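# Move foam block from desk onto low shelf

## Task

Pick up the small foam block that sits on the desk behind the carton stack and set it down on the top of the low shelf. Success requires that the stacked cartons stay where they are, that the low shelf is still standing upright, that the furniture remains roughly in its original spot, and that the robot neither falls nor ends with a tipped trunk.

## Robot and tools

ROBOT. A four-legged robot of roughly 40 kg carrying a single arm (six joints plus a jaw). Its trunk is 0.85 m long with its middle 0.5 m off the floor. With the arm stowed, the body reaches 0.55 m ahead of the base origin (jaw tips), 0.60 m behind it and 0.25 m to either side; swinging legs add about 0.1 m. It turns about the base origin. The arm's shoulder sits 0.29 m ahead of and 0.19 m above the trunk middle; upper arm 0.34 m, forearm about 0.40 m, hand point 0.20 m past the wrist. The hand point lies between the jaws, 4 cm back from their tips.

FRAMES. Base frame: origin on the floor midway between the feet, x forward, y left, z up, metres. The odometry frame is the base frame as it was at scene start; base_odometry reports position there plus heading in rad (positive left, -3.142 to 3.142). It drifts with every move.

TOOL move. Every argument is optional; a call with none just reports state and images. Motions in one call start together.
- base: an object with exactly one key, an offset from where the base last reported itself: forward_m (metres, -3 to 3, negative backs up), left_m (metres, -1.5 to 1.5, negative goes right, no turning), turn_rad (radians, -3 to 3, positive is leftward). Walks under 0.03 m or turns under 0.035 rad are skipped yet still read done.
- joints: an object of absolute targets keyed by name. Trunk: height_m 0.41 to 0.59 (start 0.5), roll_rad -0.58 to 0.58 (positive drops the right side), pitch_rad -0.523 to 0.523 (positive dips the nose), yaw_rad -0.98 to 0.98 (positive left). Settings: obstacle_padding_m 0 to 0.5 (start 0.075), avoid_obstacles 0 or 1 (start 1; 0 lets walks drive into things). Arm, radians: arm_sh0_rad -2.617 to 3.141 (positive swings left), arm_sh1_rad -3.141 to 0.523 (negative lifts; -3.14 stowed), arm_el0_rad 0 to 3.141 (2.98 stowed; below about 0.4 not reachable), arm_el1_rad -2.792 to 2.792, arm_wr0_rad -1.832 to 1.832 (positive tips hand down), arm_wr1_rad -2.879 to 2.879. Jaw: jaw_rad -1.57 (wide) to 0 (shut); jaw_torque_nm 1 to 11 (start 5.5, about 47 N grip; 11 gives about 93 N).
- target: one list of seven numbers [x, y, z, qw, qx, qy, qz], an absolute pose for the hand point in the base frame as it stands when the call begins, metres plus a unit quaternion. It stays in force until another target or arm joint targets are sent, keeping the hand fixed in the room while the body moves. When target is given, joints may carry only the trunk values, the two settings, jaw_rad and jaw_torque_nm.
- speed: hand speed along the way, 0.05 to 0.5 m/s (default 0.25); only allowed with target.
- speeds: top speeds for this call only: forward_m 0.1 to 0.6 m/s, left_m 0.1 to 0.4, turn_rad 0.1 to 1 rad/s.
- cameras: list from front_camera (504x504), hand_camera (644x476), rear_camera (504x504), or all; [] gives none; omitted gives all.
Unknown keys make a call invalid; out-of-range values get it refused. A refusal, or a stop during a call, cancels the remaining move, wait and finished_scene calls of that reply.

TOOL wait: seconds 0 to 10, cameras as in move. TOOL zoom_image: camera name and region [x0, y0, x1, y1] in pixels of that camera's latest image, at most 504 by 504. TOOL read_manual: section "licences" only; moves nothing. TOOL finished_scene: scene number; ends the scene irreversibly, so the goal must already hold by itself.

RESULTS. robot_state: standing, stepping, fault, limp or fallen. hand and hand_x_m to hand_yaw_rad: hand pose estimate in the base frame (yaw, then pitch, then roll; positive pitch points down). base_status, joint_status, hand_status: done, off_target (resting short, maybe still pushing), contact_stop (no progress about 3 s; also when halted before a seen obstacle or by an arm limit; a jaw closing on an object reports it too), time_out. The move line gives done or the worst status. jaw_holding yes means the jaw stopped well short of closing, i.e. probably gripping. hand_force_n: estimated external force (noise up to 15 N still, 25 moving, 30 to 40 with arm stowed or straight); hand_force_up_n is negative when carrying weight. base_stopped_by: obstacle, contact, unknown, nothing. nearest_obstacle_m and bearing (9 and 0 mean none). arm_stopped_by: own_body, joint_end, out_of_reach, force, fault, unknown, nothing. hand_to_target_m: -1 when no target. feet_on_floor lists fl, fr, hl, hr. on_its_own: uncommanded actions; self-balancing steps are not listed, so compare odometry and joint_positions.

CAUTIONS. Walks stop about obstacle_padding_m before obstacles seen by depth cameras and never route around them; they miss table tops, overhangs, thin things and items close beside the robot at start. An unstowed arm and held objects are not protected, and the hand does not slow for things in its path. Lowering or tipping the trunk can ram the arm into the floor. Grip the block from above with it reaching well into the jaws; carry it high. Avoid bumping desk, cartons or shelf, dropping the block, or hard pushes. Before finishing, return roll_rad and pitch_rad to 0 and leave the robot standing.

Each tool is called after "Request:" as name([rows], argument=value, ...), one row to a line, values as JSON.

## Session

Request:
move()

Scene clock: 0.00 s.
base_odometry: x=-0.001 y=+0.000 heading=+0.000
base_status: not commanded
joint_positions: height_m=+0.499 roll_rad=-0.001 pitch_rad=+0.005 yaw_rad=+0.003 obstacle_padding_m=+0.075 avoid_obstacles=+1.000 arm_sh0_rad=+0.000 arm_sh1_rad=-3.141 arm_el0_rad=+2.981 arm_el1_rad=+0.000 arm_wr0_rad=+0.000 arm_wr1_rad=+0.000 jaw_rad=-0.001 jaw_torque_nm=+5.500
joint_status: not commanded
robot_state: standing
hand_x_m: 0.503
hand_y_m: 0.000
hand_z_m: 0.854
hand_roll_rad: -0.003
hand_pitch_rad: -0.154
hand_yaw_rad: 0.002
jaw_holding: no
hand_force_n: 4
hand_force_up_n: 1
base_stopped_by: nothing
nearest_obstacle_m: 9.00
nearest_obstacle_bearing_rad: 0.00
arm_stopped_by: nothing
hand_to_target_m: -1.000
feet_on_floor: stepping
hand: x=+0.5027 y=+0.0004 z=+0.8537 quat_wxyz=(+0.997, -0.001, -0.077, +0.001) (m; base frame)
hand_status: not commanded
pictures: front_camera, hand_camera, rear_camera

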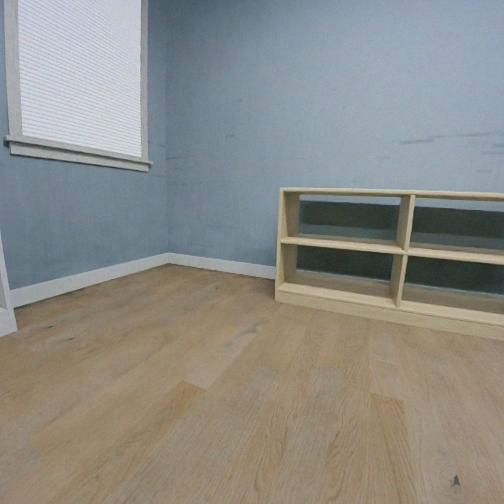

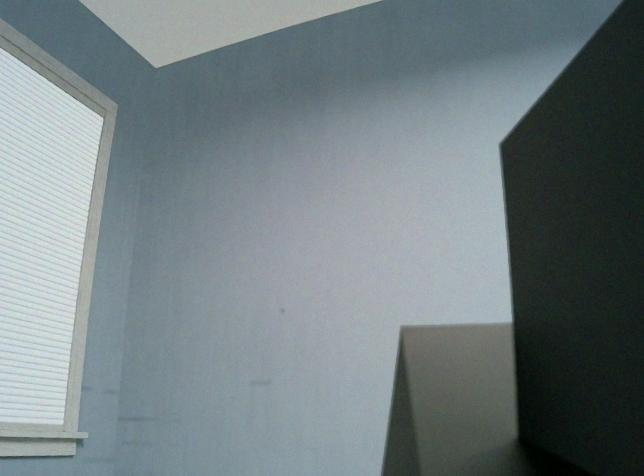

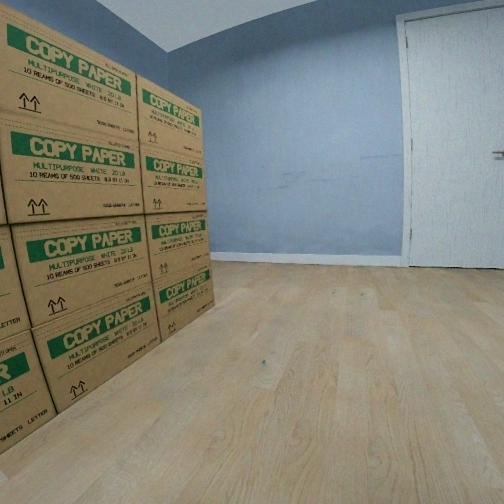

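Request:
move(base={"turn_rad": -1.6}, cameras=["front_camera","rear_camera"])

Scene clock: 12.80 s.
move: done
base_odometry: x=-0.001 y=+0.001 heading=-1.604
base_status: done
joint_positions: height_m=+0.499 roll_rad=-0.004 pitch_rad=+0.007 yaw_rad=+0.013 obstacle_padding_m=+0.075 avoid_obstacles=+1.000 arm_sh0_rad=-0.002 arm_sh1_rad=-3.139 arm_el0_rad=+2.982 arm_el1_rad=+0.000 arm_wr0_rad=+0.001 arm_wr1_rad=+0.000 jaw_rad=-0.001 jaw_torque_nm=+5.500
robot_state: standing
hand_x_m: 0.502
hand_y_m: 0.005
hand_z_m: 0.851
hand_roll_rad: -0.006
hand_pitch_rad: -0.148
hand_yaw_rad: 0.010
jaw_holding: no
hand_force_n: 6
hand_force_up_n: 1
base_stopped_by: nothing
nearest_obstacle_m: 0.33
nearest_obstacle_bearing_rad: -0.62
arm_stopped_by: nothing
hand_to_target_m: -1.000
feet_on_floor: fl fr hl hr
hand: x=+0.5016 y=+0.0050 z=+0.8510 quat_wxyz=(+0.997, -0.002, -0.074, +0.005) (m; base frame)
pictures: front_camera, rear_camera

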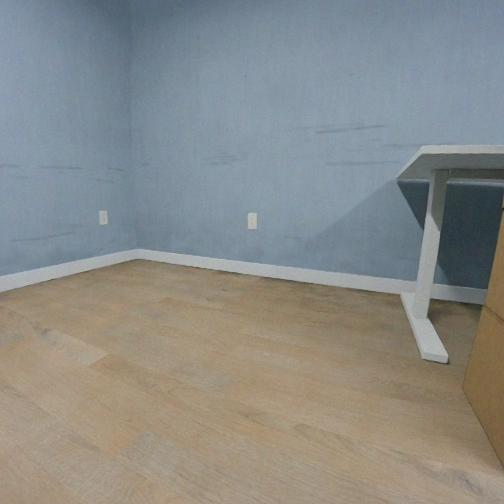

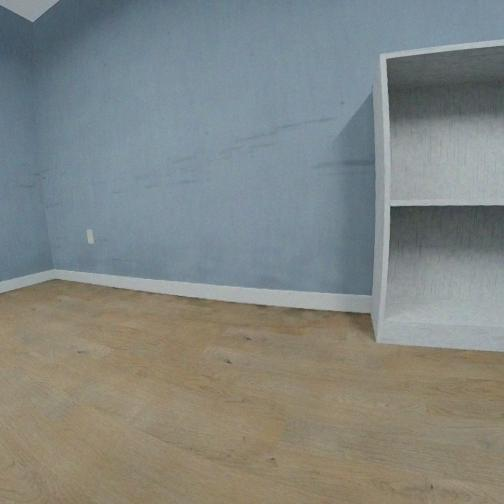

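Request:
move(base={"forward_m": 1.45}, cameras=["front_camera"])

Request:
move(base={"turn_rad": -1.95}, cameras=["front_camera"])

Request:
move(joints={"arm_sh0_rad": 0, "arm_sh1_rad": -2.1, "arm_el0_rad": 2.0, "arm_wr0_rad": 0.8}, cameras=["front_camera","hand_camera"])

Scene clock: 23.83 s.
move: done
base_status: done
robot_state: standing
hand_x_m: 0.498
hand_y_m: 0.005
hand_z_m: 0.854
hand_roll_rad: -0.020
hand_pitch_rad: -0.153
hand_yaw_rad: 0.007
jaw_holding: no
hand_force_n: 8
hand_force_up_n: 3
base_stopped_by: nothing
nearest_obstacle_m: 0.08
nearest_obstacle_bearing_rad: -0.28
arm_stopped_by: nothing
hand_to_target_m: -1.000
feet_on_floor: fl fr hl hr
pictures: front_camera

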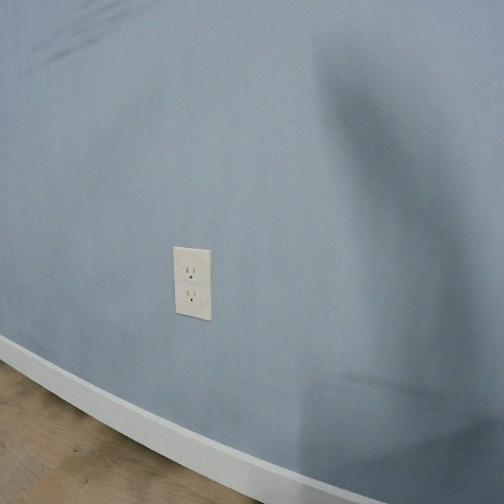

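Scene clock: 28.03 s.
move: done
base_status: done
robot_state: standing
hand_x_m: 0.499
hand_y_m: 0.010
hand_z_m: 0.860
hand_roll_rad: -0.010
hand_pitch_rad: -0.163
hand_yaw_rad: 0.013
jaw_holding: no
hand_force_n: 7
hand_force_up_n: 2
base_stopped_by: nothing
nearest_obstacle_m: 0.11
nearest_obstacle_bearing_rad: 0.43
arm_stopped_by: nothing
hand_to_target_m: -1.000
feet_on_floor: fl fr hl hr
pictures: front_camera

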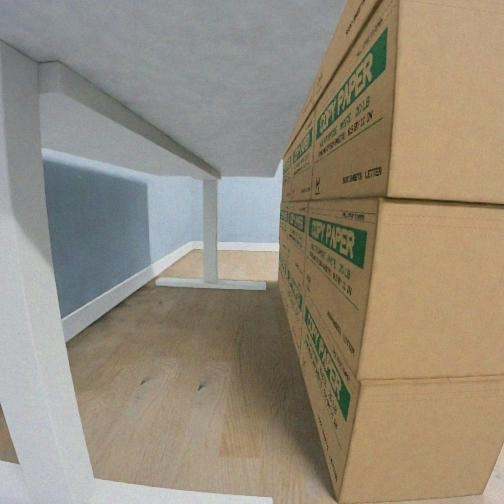

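Scene clock: 29.73 s.
move: done
base_odometry: x=-0.045 y=-1.450 heading=+2.722
joint_positions: height_m=+0.499 roll_rad=-0.006 pitch_rad=-0.005 yaw_rad=+0.015 obstacle_padding_m=+0.075 avoid_obstacles=+1.000 arm_sh0_rad=-0.003 arm_sh1_rad=-2.107 arm_el0_rad=+2.009 arm_el1_rad=+0.000 arm_wr0_rad=+0.795 arm_wr1_rad=+0.000 jaw_rad=+0.000 jaw_torque_nm=+5.500
joint_status: all done
robot_state: standing
hand_x_m: 0.609
hand_y_m: 0.009
hand_z_m: 0.970
hand_roll_rad: -0.010
hand_pitch_rad: 0.692
hand_yaw_rad: 0.004
jaw_holding: no
hand_force_n: 1
hand_force_up_n: 0
base_stopped_by: nothing
nearest_obstacle_m: 0.11
nearest_obstacle_bearing_rad: 0.43
arm_stopped_by: nothing
hand_to_target_m: -1.000
feet_on_floor: fl fr hl hr
hand: x=+0.6093 y=+0.0093 z=+0.9700 quat_wxyz=(+0.941, -0.006, +0.339, +0.004) (m; base frame)
pictures: front_camera, hand_camera

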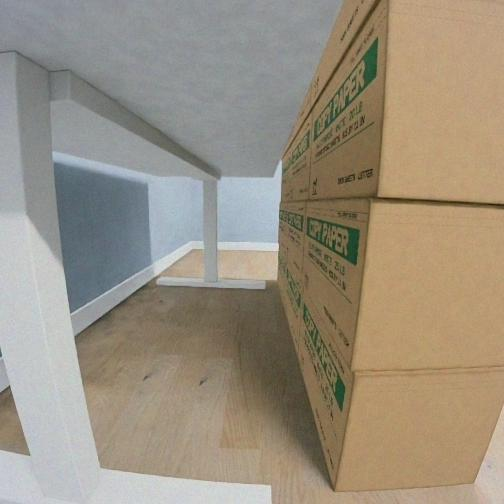

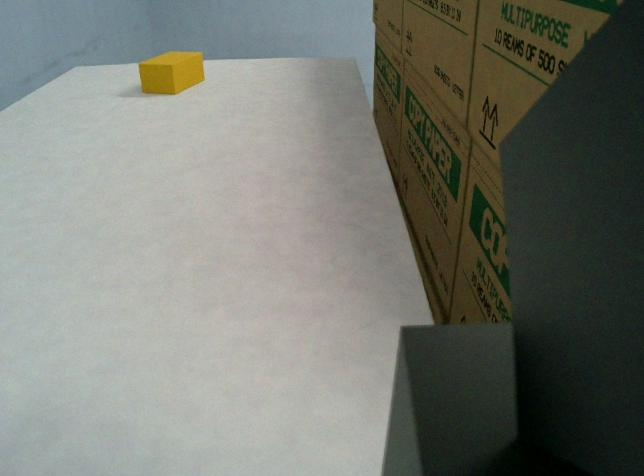

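Request:
move(base={"forward_m": -0.15}, cameras=[])

Request:
move(base={"left_m": -1.05}, cameras=["front_camera"])

Scene clock: 45.93 s.
move: done
base_status: done
robot_state: standing
hand_x_m: 0.611
hand_y_m: 0.004
hand_z_m: 0.969
hand_roll_rad: -0.017
hand_pitch_rad: 0.698
hand_yaw_rad: -0.011
jaw_holding: no
hand_force_n: 1
hand_force_up_n: 0
base_stopped_by: nothing
nearest_obstacle_m: 0.28
nearest_obstacle_bearing_rad: 0.42
arm_stopped_by: nothing
hand_to_target_m: -1.000
feet_on_floor: fl fr hl hr
pictures: none

Scene clock: 50.23 s.
move: done
base_odometry: x=+0.519 y=-0.557 heading=+2.718
base_status: done
joint_positions: height_m=+0.499 roll_rad=-0.009 pitch_rad=-0.006 yaw_rad=+0.003 obstacle_padding_m=+0.075 avoid_obstacles=+1.000 arm_sh0_rad=+0.000 arm_sh1_rad=-2.097 arm_el0_rad=+1.999 arm_el1_rad=+0.000 arm_wr0_rad=+0.800 arm_wr1_rad=+0.000 jaw_rad=-0.001 jaw_torque_nm=+5.500
robot_state: standing
hand_x_m: 0.611
hand_y_m: 0.006
hand_z_m: 0.972
hand_roll_rad: -0.013
hand_pitch_rad: 0.696
hand_yaw_rad: -0.006
jaw_holding: no
hand_force_n: 2
hand_force_up_n: 0
base_stopped_by: nothing
nearest_obstacle_m: 0.25
nearest_obstacle_bearing_rad: -2.90
arm_stopped_by: nothing
hand_to_target_m: -1.000
feet_on_floor: fl fr hl hr
hand: x=+0.6106 y=+0.0064 z=+0.9717 quat_wxyz=(+0.940, -0.005, +0.341, -0.001) (m; base frame)
pictures: front_camera

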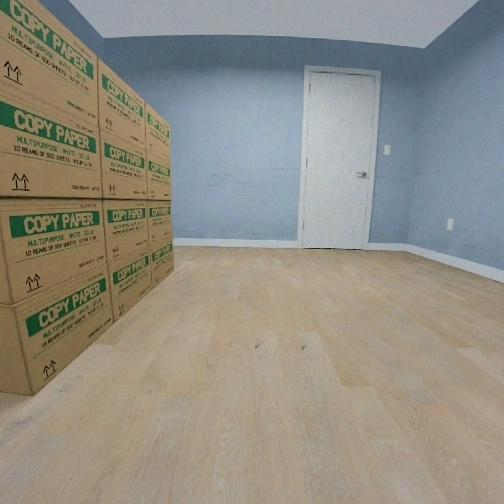

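Request:
move(base={"forward_m": 2.3}, cameras=["front_camera","rear_camera"])

Scene clock: 69.73 s.
move: done
base_odometry: x=-1.579 y=+0.388 heading=+2.717
base_status: done
joint_positions: height_m=+0.498 roll_rad=-0.012 pitch_rad=-0.008 yaw_rad=+0.005 obstacle_padding_m=+0.075 avoid_obstacles=+1.000 arm_sh0_rad=-0.001 arm_sh1_rad=-2.097 arm_el0_rad=+1.998 arm_el1_rad=-0.001 arm_wr0_rad=+0.799 arm_wr1_rad=+0.000 jaw_rad=-0.001 jaw_torque_nm=+5.500
robot_state: standing
hand_x_m: 0.605
hand_y_m: 0.005
hand_z_m: 0.973
hand_roll_rad: -0.019
hand_pitch_rad: 0.693
hand_yaw_rad: -0.010
jaw_holding: no
hand_force_n: 3
hand_force_up_n: 1
base_stopped_by: nothing
nearest_obstacle_m: 0.35
nearest_obstacle_bearing_rad: 2.12
arm_stopped_by: nothing
hand_to_target_m: -1.000
feet_on_floor: fl fr hl hr
hand: x=+0.6052 y=+0.0051 z=+0.9729 quat_wxyz=(+0.941, -0.007, +0.340, -0.002) (m; base frame)
pictures: front_camera, rear_camera

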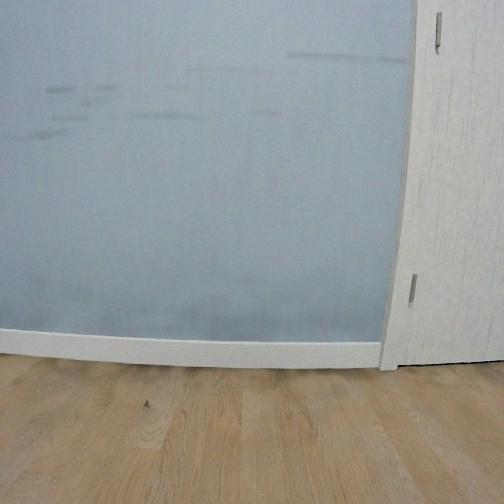

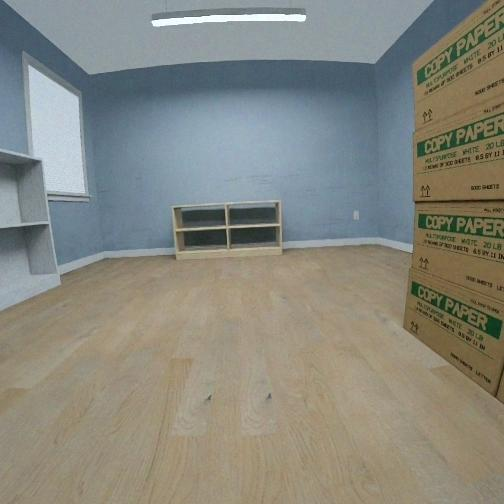

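Request:
move(joints={"arm_sh0_rad": 1.57, "arm_sh1_rad": -2.3, "arm_el0_rad": 2.0, "arm_wr0_rad": 0.9}, cameras=["hand_camera"])

Scene clock: 81.93 s.
move: done
base_odometry: x=-1.580 y=+0.388 heading=+2.717
joint_positions: height_m=+0.499 roll_rad=-0.008 pitch_rad=-0.004 yaw_rad=+0.006 obstacle_padding_m=+0.075 avoid_obstacles=+1.000 arm_sh0_rad=+1.559 arm_sh1_rad=-2.296 arm_el0_rad=+1.998 arm_el1_rad=-0.001 arm_wr0_rad=+0.895 arm_wr1_rad=+0.000 jaw_rad=-0.001 jaw_torque_nm=+5.500
joint_status: all done
robot_state: standing
hand_x_m: 0.251
hand_y_m: 0.301
hand_z_m: 1.019
hand_roll_rad: -0.008
hand_pitch_rad: 0.605
hand_yaw_rad: 1.558
jaw_holding: no
hand_force_n: 4
hand_force_up_n: 1
base_stopped_by: nothing
nearest_obstacle_m: 0.35
nearest_obstacle_bearing_rad: 2.12
arm_stopped_by: nothing
hand_to_target_m: -1.000
feet_on_floor: fl fr hl hr
hand: x=+0.2510 y=+0.3013 z=+1.0192 quat_wxyz=(+0.678, -0.212, +0.209, +0.672) (m; base frame)
pictures: hand_camera

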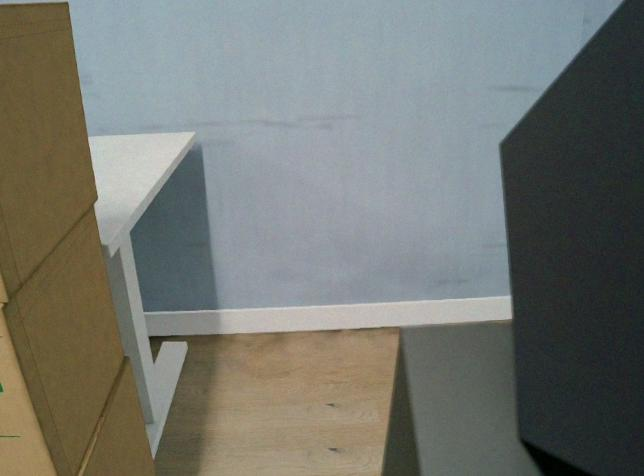

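Request:
move(joints={"arm_sh0_rad": 0, "arm_sh1_rad": -3.1, "arm_el0_rad": 2.95, "arm_wr0_rad": 0, "obstacle_padding_m": 0.03}, base={"forward_m": 0.46}, cameras=[])

Request:
move(base={"turn_rad": 1.57}, cameras=["front_camera"])

Scene clock: 111.20 s.
move: done
base_status: done
joint_status: all done
robot_state: standing
hand_x_m: 0.500
hand_y_m: 0.002
hand_z_m: 0.867
hand_roll_rad: -0.008
hand_pitch_rad: -0.144
hand_yaw_rad: 0.011
jaw_holding: no
hand_force_n: 8
hand_force_up_n: 3
base_stopped_by: nothing
nearest_obstacle_m: 0.06
nearest_obstacle_bearing_rad: -0.16
arm_stopped_by: nothing
hand_to_target_m: -1.000
feet_on_floor: fl fr hl hr
pictures: none

Scene clock: 114.90 s.
move: done
base_odometry: x=-2.000 y=+0.578 heading=-1.990
base_status: done
joint_positions: height_m=+0.498 roll_rad=-0.005 pitch_rad=+0.014 yaw_rad=-0.013 obstacle_padding_m=+0.030 avoid_obstacles=+1.000 arm_sh0_rad=+0.003 arm_sh1_rad=-3.101 arm_el0_rad=+2.948 arm_el1_rad=+0.000 arm_wr0_rad=+0.000 arm_wr1_rad=+0.000 jaw_rad=-0.001 jaw_torque_nm=+5.500
robot_state: standing
hand_x_m: 0.504
hand_y_m: -0.004
hand_z_m: 0.857
hand_roll_rad: -0.006
hand_pitch_rad: -0.137
hand_yaw_rad: -0.011
jaw_holding: no
hand_force_n: 4
hand_force_up_n: 1
base_stopped_by: nothing
nearest_obstacle_m: 0.27
nearest_obstacle_bearing_rad: 0.61
arm_stopped_by: nothing
hand_to_target_m: -1.000
feet_on_floor: fl fr hl hr
hand: x=+0.5037 y=-0.0043 z=+0.8571 quat_wxyz=(+0.998, -0.003, -0.069, -0.006) (m; base frame)
pictures: front_camera

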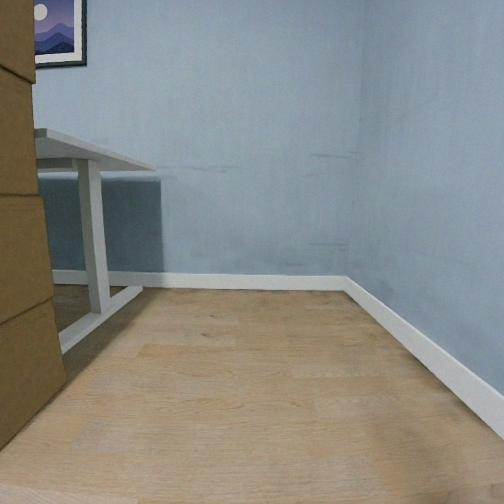

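Request:
move(base={"forward_m": 0.95}, cameras=["front_camera"])

Request:
move(joints={"arm_sh0_rad": 1.57, "arm_sh1_rad": -2.3, "arm_el0_rad": 2.0, "arm_wr0_rad": 1.0}, cameras=["hand_camera"])

Scene clock: 128.30 s.
move: done
base_status: done
robot_state: standing
hand_x_m: 0.500
hand_y_m: 0.003
hand_z_m: 0.861
hand_roll_rad: -0.006
hand_pitch_rad: -0.142
hand_yaw_rad: 0.004
jaw_holding: no
hand_force_n: 5
hand_force_up_n: 2
base_stopped_by: nothing
nearest_obstacle_m: 0.22
nearest_obstacle_bearing_rad: 1.75
arm_stopped_by: nothing
hand_to_target_m: -1.000
feet_on_floor: fl fr hl hr
pictures: front_camera

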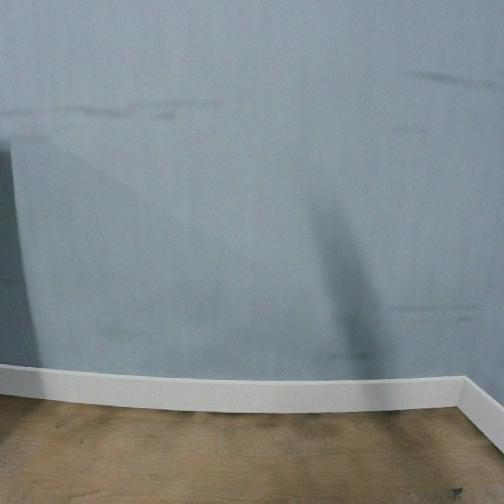

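Scene clock: 131.07 s.
move: done
base_odometry: x=-2.387 y=-0.289 heading=-1.992
joint_positions: height_m=+0.499 roll_rad=-0.006 pitch_rad=+0.006 yaw_rad=+0.002 obstacle_padding_m=+0.030 avoid_obstacles=+1.000 arm_sh0_rad=+1.557 arm_sh1_rad=-2.307 arm_el0_rad=+2.008 arm_el1_rad=+0.000 arm_wr0_rad=+0.995 arm_wr1_rad=+0.000 jaw_rad=-0.001 jaw_torque_nm=+5.500
joint_status: all done
robot_state: standing
hand_x_m: 0.255
hand_y_m: 0.287
hand_z_m: 0.999
hand_roll_rad: 0.006
hand_pitch_rad: 0.703
hand_yaw_rad: 1.562
jaw_holding: no
hand_force_n: 2
hand_force_up_n: 0
base_stopped_by: nothing
nearest_obstacle_m: 0.22
nearest_obstacle_bearing_rad: 1.75
arm_stopped_by: nothing
hand_to_target_m: -1.000
feet_on_floor: fl fr hl hr
hand: x=+0.2552 y=+0.2869 z=+0.9988 quat_wxyz=(+0.668, -0.240, +0.246, +0.660) (m; base frame)
pictures: hand_camera

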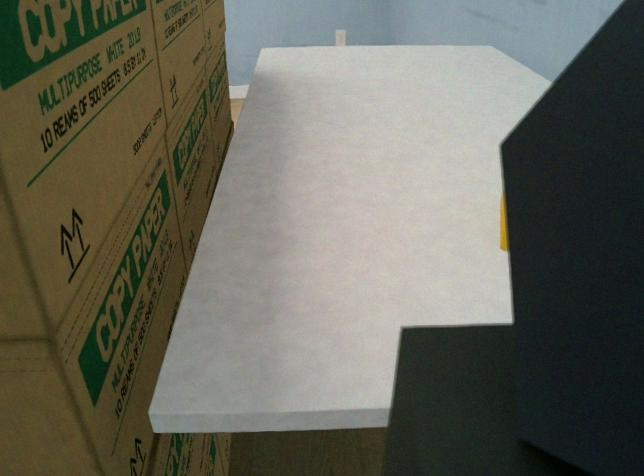

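Request:
move(base={"forward_m": 0.15}, speeds={"forward_m": 0.3}, cameras=[])

Request:
move(base={"left_m": 0.22}, speeds={"left_m": 0.25}, cameras=["hand_camera","front_camera"])

Scene clock: 140.70 s.
move: done
base_status: done
robot_state: standing
hand_x_m: 0.249
hand_y_m: 0.292
hand_z_m: 0.998
hand_roll_rad: 0.009
hand_pitch_rad: 0.712
hand_yaw_rad: 1.582
jaw_holding: no
hand_force_n: 1
hand_force_up_n: 0
base_stopped_by: nothing
nearest_obstacle_m: 0.21
nearest_obstacle_bearing_rad: 0.19
arm_stopped_by: nothing
hand_to_target_m: -1.000
feet_on_floor: fl fr hl hr
pictures: none

Scene clock: 145.00 s.
move: contact_stop
base_odometry: x=-2.294 y=-0.480 heading=-1.991
base_status: left_m contact_stop (by the robot's own estimate: +0.165 of +0.220)
joint_positions: height_m=+0.499 roll_rad=-0.009 pitch_rad=+0.006 yaw_rad=+0.003 obstacle_padding_m=+0.030 avoid_obstacles=+1.000 arm_sh0_rad=+1.571 arm_sh1_rad=-2.301 arm_el0_rad=+2.000 arm_el1_rad=+0.001 arm_wr0_rad=+1.000 arm_wr1_rad=+0.000 jaw_rad=-0.001 jaw_torque_nm=+5.500
robot_state: standing
hand_x_m: 0.251
hand_y_m: 0.288
hand_z_m: 1.000
hand_roll_rad: 0.007
hand_pitch_rad: 0.709
hand_yaw_rad: 1.578
jaw_holding: no
hand_force_n: 1
hand_force_up_n: 1
base_stopped_by: obstacle
nearest_obstacle_m: 0.06
nearest_obstacle_bearing_rad: 1.89
arm_stopped_by: nothing
hand_to_target_m: -1.000
feet_on_floor: fl fr hl hr
hand: x=+0.2514 y=+0.2878 z=+0.9999 quat_wxyz=(+0.662, -0.244, +0.247, +0.665) (m; base frame)
pictures: front_camera, hand_camera

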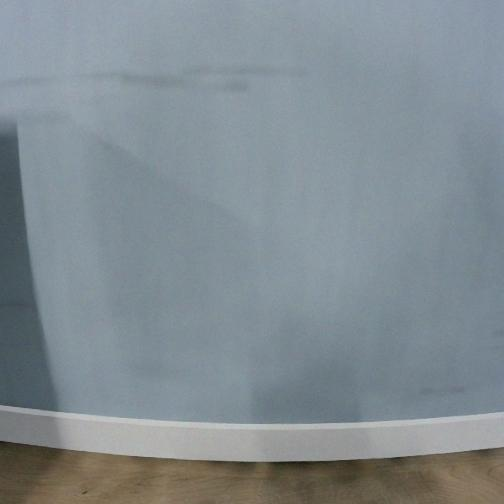

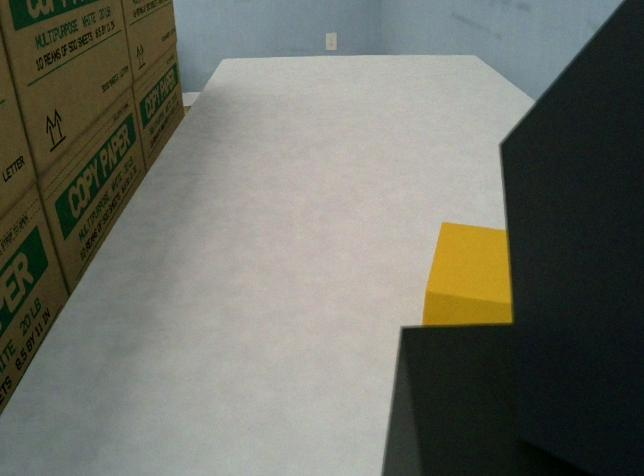

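Request:
move(base={"turn_rad": 0.4}, joints={"arm_sh0_rad": 0.9}, speeds={"turn_rad": 0.4}, cameras=["hand_camera","front_camera"])

Scene clock: 157.83 s.
move: done
base_odometry: x=-2.295 y=-0.481 heading=-1.591
base_status: done
joint_positions: height_m=+0.498 roll_rad=-0.010 pitch_rad=+0.006 yaw_rad=+0.001 obstacle_padding_m=+0.030 avoid_obstacles=+1.000 arm_sh0_rad=+0.909 arm_sh1_rad=-2.300 arm_el0_rad=+2.000 arm_el1_rad=+0.001 arm_wr0_rad=+1.000 arm_wr1_rad=+0.000 jaw_rad=+0.000 jaw_torque_nm=+5.500
joint_status: all done
robot_state: standing
hand_x_m: 0.424
hand_y_m: 0.226
hand_z_m: 0.999
hand_roll_rad: -0.003
hand_pitch_rad: 0.712
hand_yaw_rad: 0.906
jaw_holding: no
hand_force_n: 1
hand_force_up_n: 0
base_stopped_by: nothing
nearest_obstacle_m: 0.05
nearest_obstacle_bearing_rad: 0.56
arm_stopped_by: nothing
hand_to_target_m: -1.000
feet_on_floor: fl fr hl hr
hand: x=+0.4244 y=+0.2264 z=+0.9985 quat_wxyz=(+0.842, -0.154, +0.313, +0.411) (m; base frame)
pictures: front_camera, hand_camera

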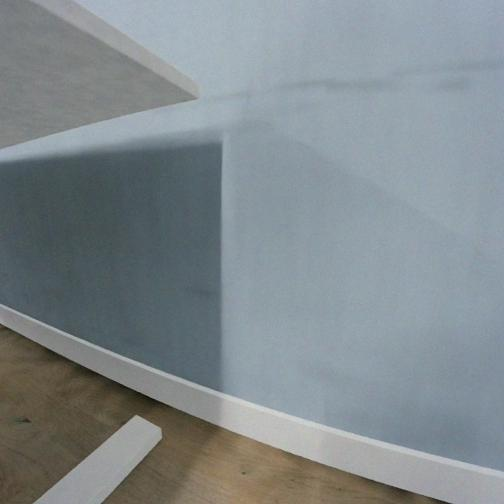

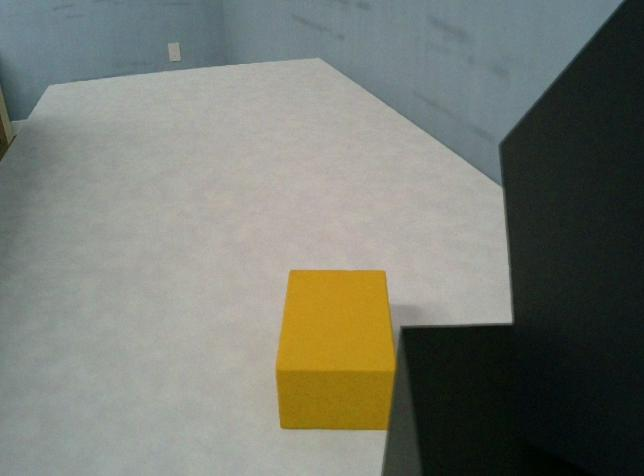

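Request:
move(target=[0.574, 0.492, 0.88, 0.6684, 0.2308, 0.6684, -0.2308], joints={"jaw_rad": -1.5}, cameras=["hand_camera"])

Scene clock: 174.27 s.
move: off_target
base_odometry: x=-2.298 y=-0.480 heading=-1.591
joint_positions: height_m=+0.498 roll_rad=-0.006 pitch_rad=+0.006 yaw_rad=-0.002 obstacle_padding_m=+0.030 avoid_obstacles=+1.000 arm_sh0_rad=+0.994 arm_sh1_rad=-0.597 arm_el0_rad=+0.278 arm_el1_rad=-0.005 arm_wr0_rad=+1.827 arm_wr1_rad=+1.648 jaw_rad=-1.501 jaw_torque_nm=+5.500
joint_status: all done
robot_state: standing
hand_x_m: 0.573
hand_y_m: 0.492
hand_z_m: 0.873
hand_roll_rad: 1.578
hand_pitch_rad: 1.518
hand_yaw_rad: 0.919
jaw_holding: no
hand_force_n: 2
hand_force_up_n: 0
base_stopped_by: nothing
nearest_obstacle_m: 0.05
nearest_obstacle_bearing_rad: 0.56
arm_stopped_by: nothing
hand_to_target_m: 0.009
feet_on_floor: fl fr hl hr
hand: x=+0.5728 y=+0.4921 z=+0.8727 quat_wxyz=(+0.675, +0.246, +0.663, -0.211) (m; base frame)
hand_status: off_target (0.009 m and 3.1 deg from the pose sent, 0.327 m and 100.1 deg at the start)
pictures: hand_camera

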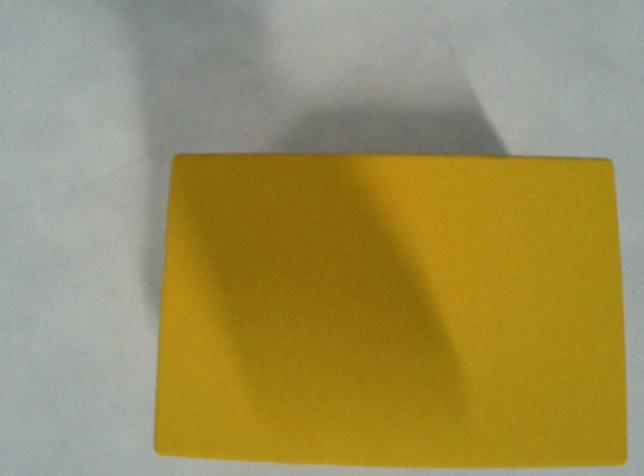

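Request:
move(target=[0.577, 0.507, 0.82, 0.6684, 0.2308, 0.6684, -0.2308], joints={"jaw_rad": -1.57}, speed=0.1, cameras=["hand_camera"])

Scene clock: 189.57 s.
move: done
base_odometry: x=-2.298 y=-0.480 heading=-1.591
joint_positions: height_m=+0.498 roll_rad=-0.006 pitch_rad=+0.006 yaw_rad=-0.002 obstacle_padding_m=+0.030 avoid_obstacles=+1.000 arm_sh0_rad=+0.999 arm_sh1_rad=-0.509 arm_el0_rad=+0.254 arm_el1_rad=-0.004 arm_wr0_rad=+1.815 arm_wr1_rad=+1.654 jaw_rad=-1.570 jaw_torque_nm=+5.500
joint_status: all done
robot_state: standing
hand_x_m: 0.579
hand_y_m: 0.506
hand_z_m: 0.823
hand_roll_rad: 0.464
hand_pitch_rad: 1.567
hand_yaw_rad: -0.196
jaw_holding: no
hand_force_n: 2
hand_force_up_n: 0
base_stopped_by: nothing
nearest_obstacle_m: 0.05
nearest_obstacle_bearing_rad: 0.56
arm_stopped_by: nothing
hand_to_target_m: 0.004
feet_on_floor: fl fr hl hr
hand: x=+0.5787 y=+0.5063 z=+0.8234 quat_wxyz=(+0.670, +0.229, +0.668, -0.229) (m; base frame)
hand_status: done (0.004 m and 0.4 deg from the pose sent, 0.055 m and 3.1 deg at the start)
pictures: hand_camera

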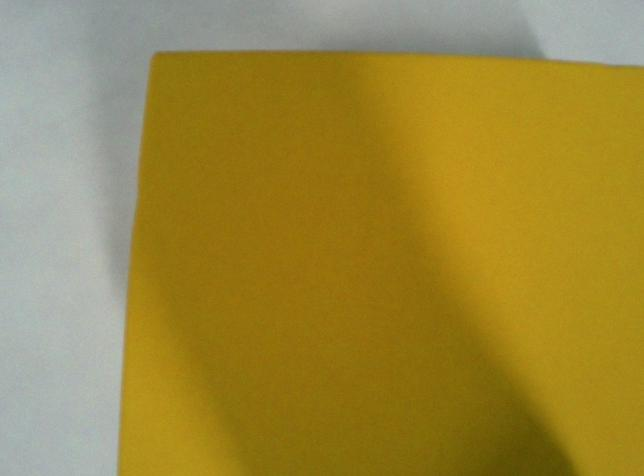

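Request:
move(target=[0.577, 0.507, 0.775, 0.6684, 0.2308, 0.6684, -0.2308], speed=0.08, cameras=[])

Request:
move(target=[0.577, 0.507, 0.763, 0.6684, 0.2308, 0.6684, -0.2308], speed=0.05, cameras=["hand_camera"])

Scene clock: 201.07 s.
move: done
robot_state: standing
hand_x_m: 0.580
hand_y_m: 0.512
hand_z_m: 0.776
hand_roll_rad: 1.264
hand_pitch_rad: 1.562
hand_yaw_rad: 0.607
jaw_holding: no
hand_force_n: 2
hand_force_up_n: -1
base_stopped_by: nothing
nearest_obstacle_m: 0.05
nearest_obstacle_bearing_rad: 0.56
arm_stopped_by: nothing
hand_to_target_m: 0.006
feet_on_floor: fl fr hl hr
hand_status: done (0.006 m and 0.7 deg from the pose sent, 0.048 m and 0.4 deg at the start)
pictures: none

Scene clock: 201.60 s.
move: done
base_odometry: x=-2.298 y=-0.479 heading=-1.591
joint_positions: height_m=+0.498 roll_rad=-0.006 pitch_rad=+0.006 yaw_rad=-0.002 obstacle_padding_m=+0.030 avoid_obstacles=+1.000 arm_sh0_rad=+1.001 arm_sh1_rad=-0.644 arm_el0_rad=+0.635 arm_el1_rad=-0.004 arm_wr0_rad=+1.562 arm_wr1_rad=+1.656 jaw_rad=-1.570 jaw_torque_nm=+5.500
robot_state: standing
hand_x_m: 0.581
hand_y_m: 0.513
hand_z_m: 0.766
hand_roll_rad: 1.231
hand_pitch_rad: 1.562
hand_yaw_rad: 0.574
jaw_holding: no
hand_force_n: 3
hand_force_up_n: -2
base_stopped_by: nothing
nearest_obstacle_m: 0.05
nearest_obstacle_bearing_rad: 0.56
arm_stopped_by: nothing
hand_to_target_m: 0.008
feet_on_floor: fl fr hl hr
hand: x=+0.5807 y=+0.5131 z=+0.7661 quat_wxyz=(+0.671, +0.231, +0.667, -0.226) (m; base frame)
hand_status: done (0.008 m and 0.7 deg from the pose sent, 0.014 m and 0.7 deg at the start)
pictures: hand_camera

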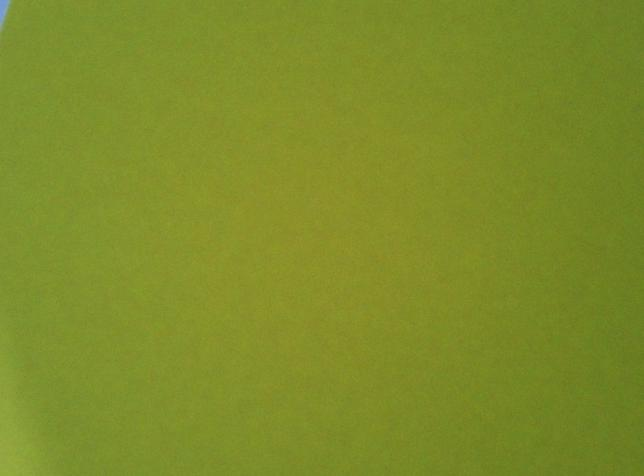

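Close with the moderate torque.

Request:
move(joints={"jaw_rad": 0, "jaw_torque_nm": 4.5}, cameras=["hand_camera"])

Scene clock: 210.97 s.
move: contact_stop
base_odometry: x=-2.298 y=-0.479 heading=-1.591
joint_positions: height_m=+0.498 roll_rad=-0.006 pitch_rad=+0.005 yaw_rad=-0.002 obstacle_padding_m=+0.030 avoid_obstacles=+1.000 arm_sh0_rad=+0.994 arm_sh1_rad=-0.683 arm_el0_rad=+0.687 arm_el1_rad=-0.018 arm_wr0_rad=+1.546 arm_wr1_rad=+1.656 jaw_rad=-0.961 jaw_torque_nm=+4.500
joint_status: jaw_rad contact_stop (moved +0.609 of +1.570); the others done
robot_state: standing
hand_x_m: 0.584
hand_y_m: 0.504
hand_z_m: 0.772
hand_roll_rad: 0.702
hand_pitch_rad: 1.549
hand_yaw_rad: 0.037
jaw_holding: yes
hand_force_n: 6
hand_force_up_n: 5
base_stopped_by: nothing
nearest_obstacle_m: 0.05
nearest_obstacle_bearing_rad: 0.56
arm_stopped_by: nothing
hand_to_target_m: 0.011
feet_on_floor: fl fr hl hr
hand: x=+0.5838 y=+0.5044 z=+0.7721 quat_wxyz=(+0.676, +0.233, +0.661, -0.228) (m; base frame)
pictures: hand_camera

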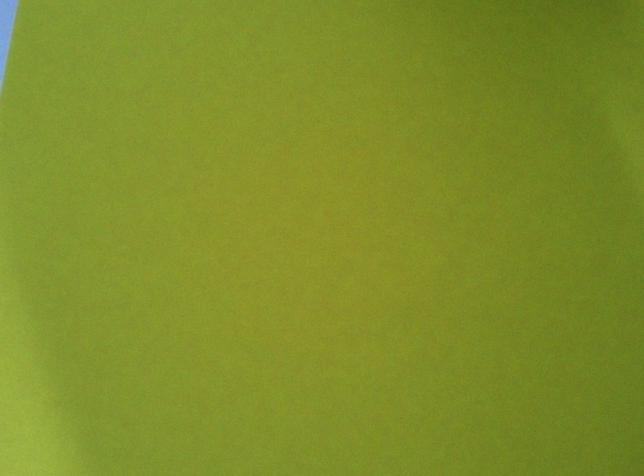

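Request:
move(target=[0.58, 0.505, 0.82, 0.6684, 0.2308, 0.6684, -0.2308], speed=0.08, cameras=["hand_camera"])

Scene clock: 215.03 s.
move: done
base_odometry: x=-2.298 y=-0.479 heading=-1.591
joint_positions: height_m=+0.498 roll_rad=-0.006 pitch_rad=+0.006 yaw_rad=-0.002 obstacle_padding_m=+0.030 avoid_obstacles=+1.000 arm_sh0_rad=+0.996 arm_sh1_rad=-0.618 arm_el0_rad=+0.458 arm_el1_rad=-0.003 arm_wr0_rad=+1.730 arm_wr1_rad=+1.656 jaw_rad=-0.959 jaw_torque_nm=+4.500
robot_state: standing
hand_x_m: 0.577
hand_y_m: 0.500
hand_z_m: 0.818
hand_roll_rad: -1.239
hand_pitch_rad: 1.561
hand_yaw_rad: -1.902
jaw_holding: yes
hand_force_n: 3
hand_force_up_n: -1
base_stopped_by: nothing
nearest_obstacle_m: 0.05
nearest_obstacle_bearing_rad: 0.56
arm_stopped_by: nothing
hand_to_target_m: 0.006
feet_on_floor: fl fr hl hr
hand: x=+0.5767 y=+0.5003 z=+0.8184 quat_wxyz=(+0.669, +0.227, +0.669, -0.234) (m; base frame)
hand_status: done (0.006 m and 0.6 deg from the pose sent, 0.048 m and 1.3 deg at the start)
pictures: hand_camera

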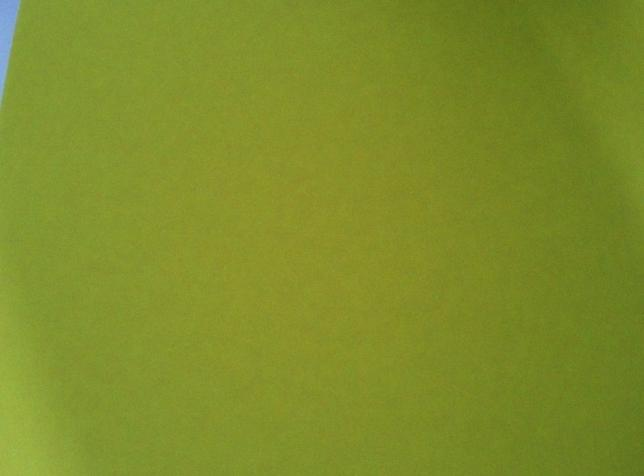

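Request:
move(joints={"arm_sh0_rad": 0.8, "arm_sh1_rad": -2.3, "arm_el0_rad": 2.0, "arm_el1_rad": 0, "arm_wr0_rad": 1.1, "arm_wr1_rad": 1.65}, cameras=["hand_camera"])

Request:
move(base={"turn_rad": -0.4}, joints={"arm_sh0_rad": 0}, speeds={"turn_rad": 0.4}, cameras=["hand_camera","front_camera"])

Request:
move(base={"left_m": -0.15}, speeds={"left_m": 0.3}, cameras=["hand_camera","rear_camera"])

Scene clock: 225.30 s.
move: done
joint_status: all done
robot_state: standing
hand_x_m: 0.438
hand_y_m: 0.199
hand_z_m: 0.986
hand_roll_rad: 1.652
hand_pitch_rad: 0.817
hand_yaw_rad: 0.810
jaw_holding: yes
hand_force_n: 2
hand_force_up_n: 1
base_stopped_by: nothing
nearest_obstacle_m: 0.05
nearest_obstacle_bearing_rad: 0.56
arm_stopped_by: nothing
hand_to_target_m: -1.000
feet_on_floor: fl fr hl hr
pictures: hand_camera

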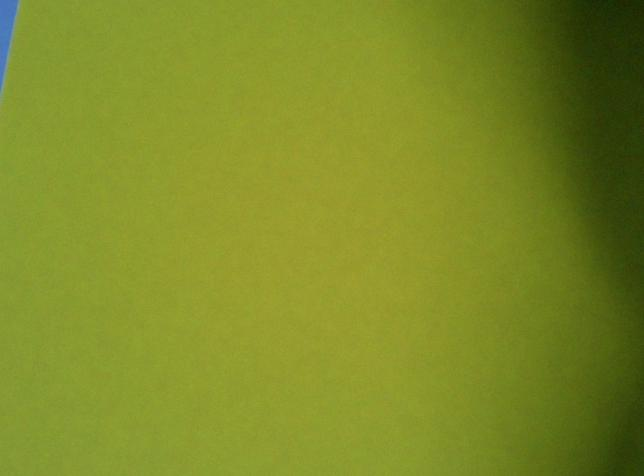

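Scene clock: 227.77 s.
move: done
base_status: done
joint_status: all done
robot_state: standing
hand_x_m: 0.522
hand_y_m: 0.008
hand_z_m: 0.984
hand_roll_rad: 1.645
hand_pitch_rad: 0.813
hand_yaw_rad: 0.010
jaw_holding: yes
hand_force_n: 1
hand_force_up_n: -1
base_stopped_by: nothing
nearest_obstacle_m: 0.06
nearest_obstacle_bearing_rad: 1.88
arm_stopped_by: nothing
hand_to_target_m: -1.000
feet_on_floor: fl fr hl hr
pictures: front_camera, hand_camera

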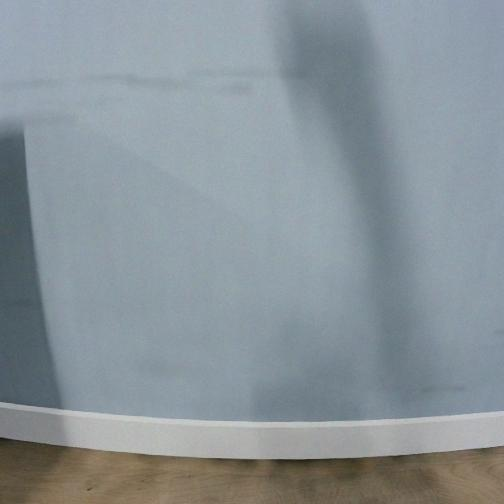

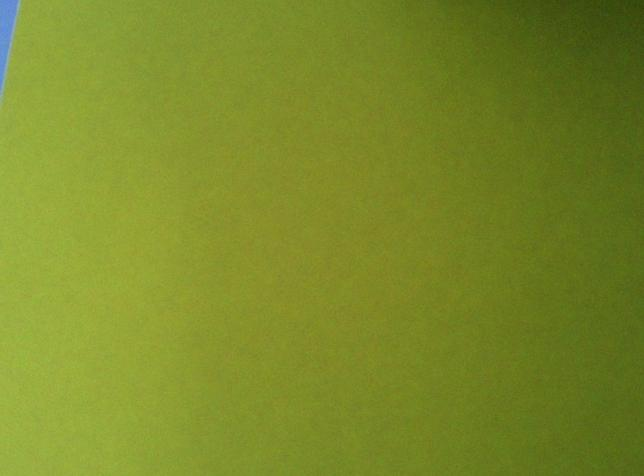

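Scene clock: 230.00 s.
move: done
base_odometry: x=-2.432 y=-0.419 heading=-2.000
base_status: done
joint_positions: height_m=+0.499 roll_rad=-0.005 pitch_rad=+0.001 yaw_rad=+0.010 obstacle_padding_m=+0.030 avoid_obstacles=+1.000 arm_sh0_rad=+0.005 arm_sh1_rad=-2.299 arm_el0_rad=+2.002 arm_el1_rad=-0.001 arm_wr0_rad=+1.102 arm_wr1_rad=+1.656 jaw_rad=-0.959 jaw_torque_nm=+4.500
robot_state: standing
hand_x_m: 0.522
hand_y_m: 0.006
hand_z_m: 0.988
hand_roll_rad: 1.646
hand_pitch_rad: 0.805
hand_yaw_rad: 0.006
jaw_holding: yes
hand_force_n: 1
hand_force_up_n: 0
base_stopped_by: nothing
nearest_obstacle_m: 0.20
nearest_obstacle_bearing_rad: 1.80
arm_stopped_by: nothing
hand_to_target_m: -1.000
feet_on_floor: fl fr hl hr
hand: x=+0.5217 y=+0.0062 z=+0.9879 quat_wxyz=(+0.626, +0.674, +0.269, -0.285) (m; base frame)
pictures: hand_camera, rear_camera

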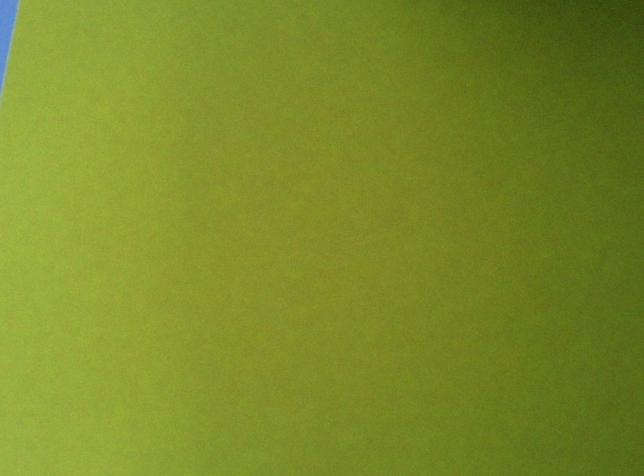

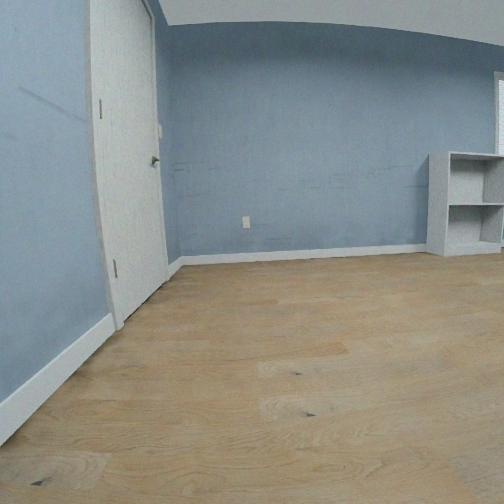

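Request:
move(base={"forward_m": -1.33}, speeds={"forward_m": 0.5}, cameras=[])

Request:
move(base={"turn_rad": 1.57}, speeds={"turn_rad": 0.8}, cameras=["hand_camera","front_camera"])

Scene clock: 237.43 s.
move: done
base_status: done
robot_state: standing
hand_x_m: 0.523
hand_y_m: 0.006
hand_z_m: 0.988
hand_roll_rad: 1.636
hand_pitch_rad: 0.805
hand_yaw_rad: -0.012
jaw_holding: yes
hand_force_n: 1
hand_force_up_n: 0
base_stopped_by: nothing
nearest_obstacle_m: 0.35
nearest_obstacle_bearing_rad: -0.83
arm_stopped_by: nothing
hand_to_target_m: -1.000
feet_on_floor: fl fr hl hr
pictures: none

Scene clock: 242.20 s.
move: contact_stop
base_odometry: x=-1.900 y=+0.806 heading=-1.251
base_status: turn_rad contact_stop (by the robot's own estimate: +0.749 of +1.570)
joint_positions: height_m=+0.499 roll_rad=-0.006 pitch_rad=+0.008 yaw_rad=+0.002 obstacle_padding_m=+0.030 avoid_obstacles=+1.000 arm_sh0_rad=+0.003 arm_sh1_rad=-2.300 arm_el0_rad=+2.000 arm_el1_rad=+0.000 arm_wr0_rad=+1.100 arm_wr1_rad=+1.656 jaw_rad=-0.959 jaw_torque_nm=+4.500
robot_state: standing
hand_x_m: 0.524
hand_y_m: 0.003
hand_z_m: 0.985
hand_roll_rad: 1.644
hand_pitch_rad: 0.808
hand_yaw_rad: -0.005
jaw_holding: yes
hand_force_n: 1
hand_force_up_n: -1
base_stopped_by: obstacle
nearest_obstacle_m: 0.01
nearest_obstacle_bearing_rad: -2.70
arm_stopped_by: nothing
hand_to_target_m: -1.000
feet_on_floor: fl fr hl hr
hand: x=+0.5238 y=+0.0031 z=+0.9852 quat_wxyz=(+0.625, +0.674, +0.266, -0.290) (m; base frame)
pictures: front_camera, hand_camera

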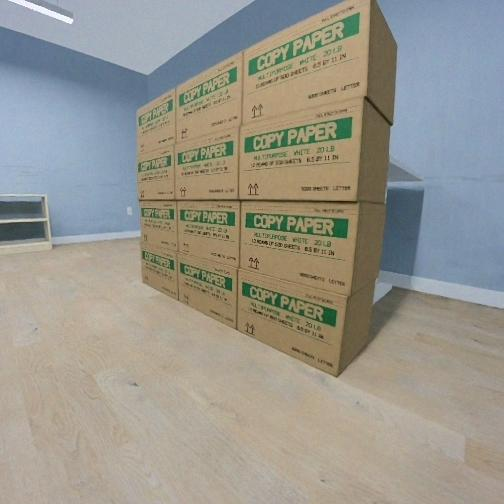

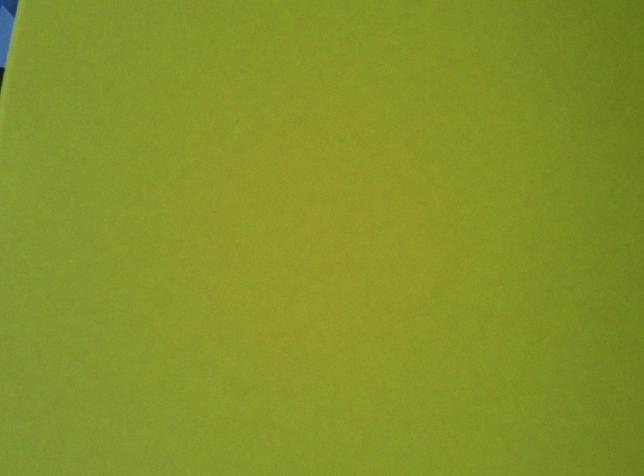

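Request:
move(base={"left_m": 0.35}, cameras=[])

Request:
move(base={"turn_rad": 0.82}, speeds={"turn_rad": 0.8}, cameras=["hand_camera","front_camera"])

Scene clock: 248.50 s.
move: done
base_status: done
robot_state: standing
hand_x_m: 0.521
hand_y_m: 0.001
hand_z_m: 0.987
hand_roll_rad: 1.644
hand_pitch_rad: 0.806
hand_yaw_rad: -0.007
jaw_holding: yes
hand_force_n: 2
hand_force_up_n: -1
base_stopped_by: nothing
nearest_obstacle_m: 0.27
nearest_obstacle_bearing_rad: -2.62
arm_stopped_by: nothing
hand_to_target_m: -1.000
feet_on_floor: fl fr hl hr
pictures: none

Scene clock: 251.43 s.
move: done
base_odometry: x=-1.568 y=+0.914 heading=-0.426
base_status: done
joint_positions: height_m=+0.499 roll_rad=-0.002 pitch_rad=+0.001 yaw_rad=-0.006 obstacle_padding_m=+0.030 avoid_obstacles=+1.000 arm_sh0_rad=+0.002 arm_sh1_rad=-2.298 arm_el0_rad=+1.999 arm_el1_rad=+0.000 arm_wr0_rad=+1.100 arm_wr1_rad=+1.656 jaw_rad=-0.959 jaw_torque_nm=+4.500
robot_state: standing
hand_x_m: 0.521
hand_y_m: -0.002
hand_z_m: 0.989
hand_roll_rad: 1.650
hand_pitch_rad: 0.803
hand_yaw_rad: -0.009
jaw_holding: yes
hand_force_n: 1
hand_force_up_n: 0
base_stopped_by: nothing
nearest_obstacle_m: 0.24
nearest_obstacle_bearing_rad: -2.99
arm_stopped_by: nothing
hand_to_target_m: -1.000
feet_on_floor: fl fr hl hr
hand: x=+0.5214 y=-0.0017 z=+0.9886 quat_wxyz=(+0.623, +0.677, +0.262, -0.290) (m; base frame)
pictures: front_camera, hand_camera

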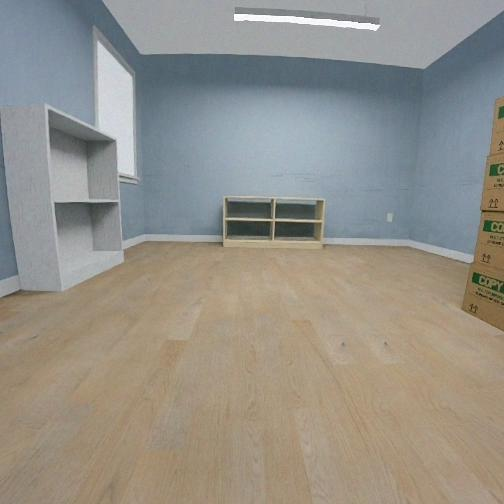

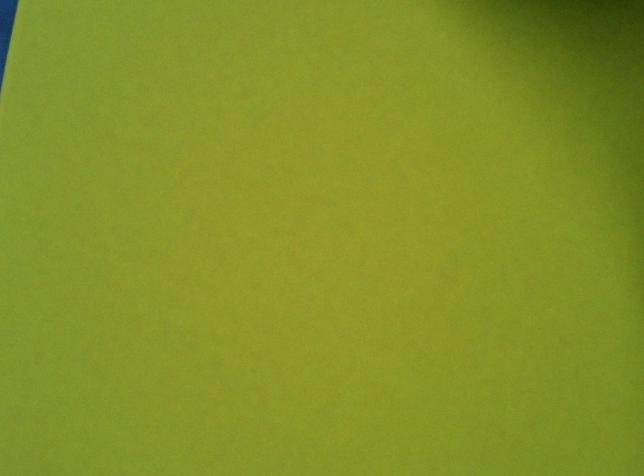

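Request:
move(base={"forward_m": 2.4}, speeds={"forward_m": 0.5}, cameras=["front_camera"])

Scene clock: 261.30 s.
move: done
base_odometry: x=+0.619 y=-0.082 heading=-0.425
base_status: done
joint_positions: height_m=+0.498 roll_rad=+0.000 pitch_rad=-0.005 yaw_rad=+0.003 obstacle_padding_m=+0.030 avoid_obstacles=+1.000 arm_sh0_rad=+0.002 arm_sh1_rad=-2.298 arm_el0_rad=+1.997 arm_el1_rad=+0.001 arm_wr0_rad=+1.099 arm_wr1_rad=+1.655 jaw_rad=-0.959 jaw_torque_nm=+4.500
robot_state: standing
hand_x_m: 0.519
hand_y_m: 0.002
hand_z_m: 0.993
hand_roll_rad: 1.654
hand_pitch_rad: 0.794
hand_yaw_rad: 0.004
jaw_holding: yes
hand_force_n: 2
hand_force_up_n: 0
base_stopped_by: nothing
nearest_obstacle_m: 0.42
nearest_obstacle_bearing_rad: 0.31
arm_stopped_by: nothing
hand_to_target_m: -1.000
feet_on_floor: fl fr hl hr
hand: x=+0.5187 y=+0.0021 z=+0.9927 quat_wxyz=(+0.625, +0.678, +0.263, -0.283) (m; base frame)
pictures: front_camera

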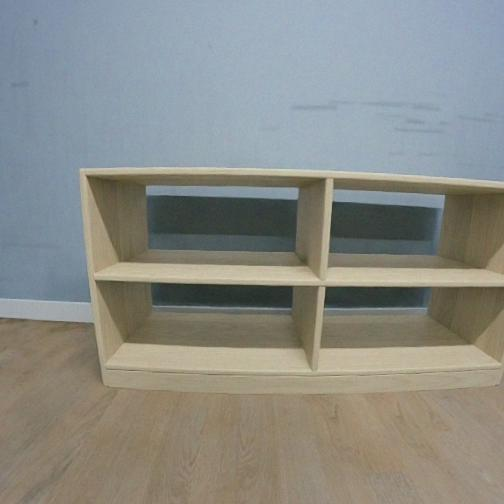

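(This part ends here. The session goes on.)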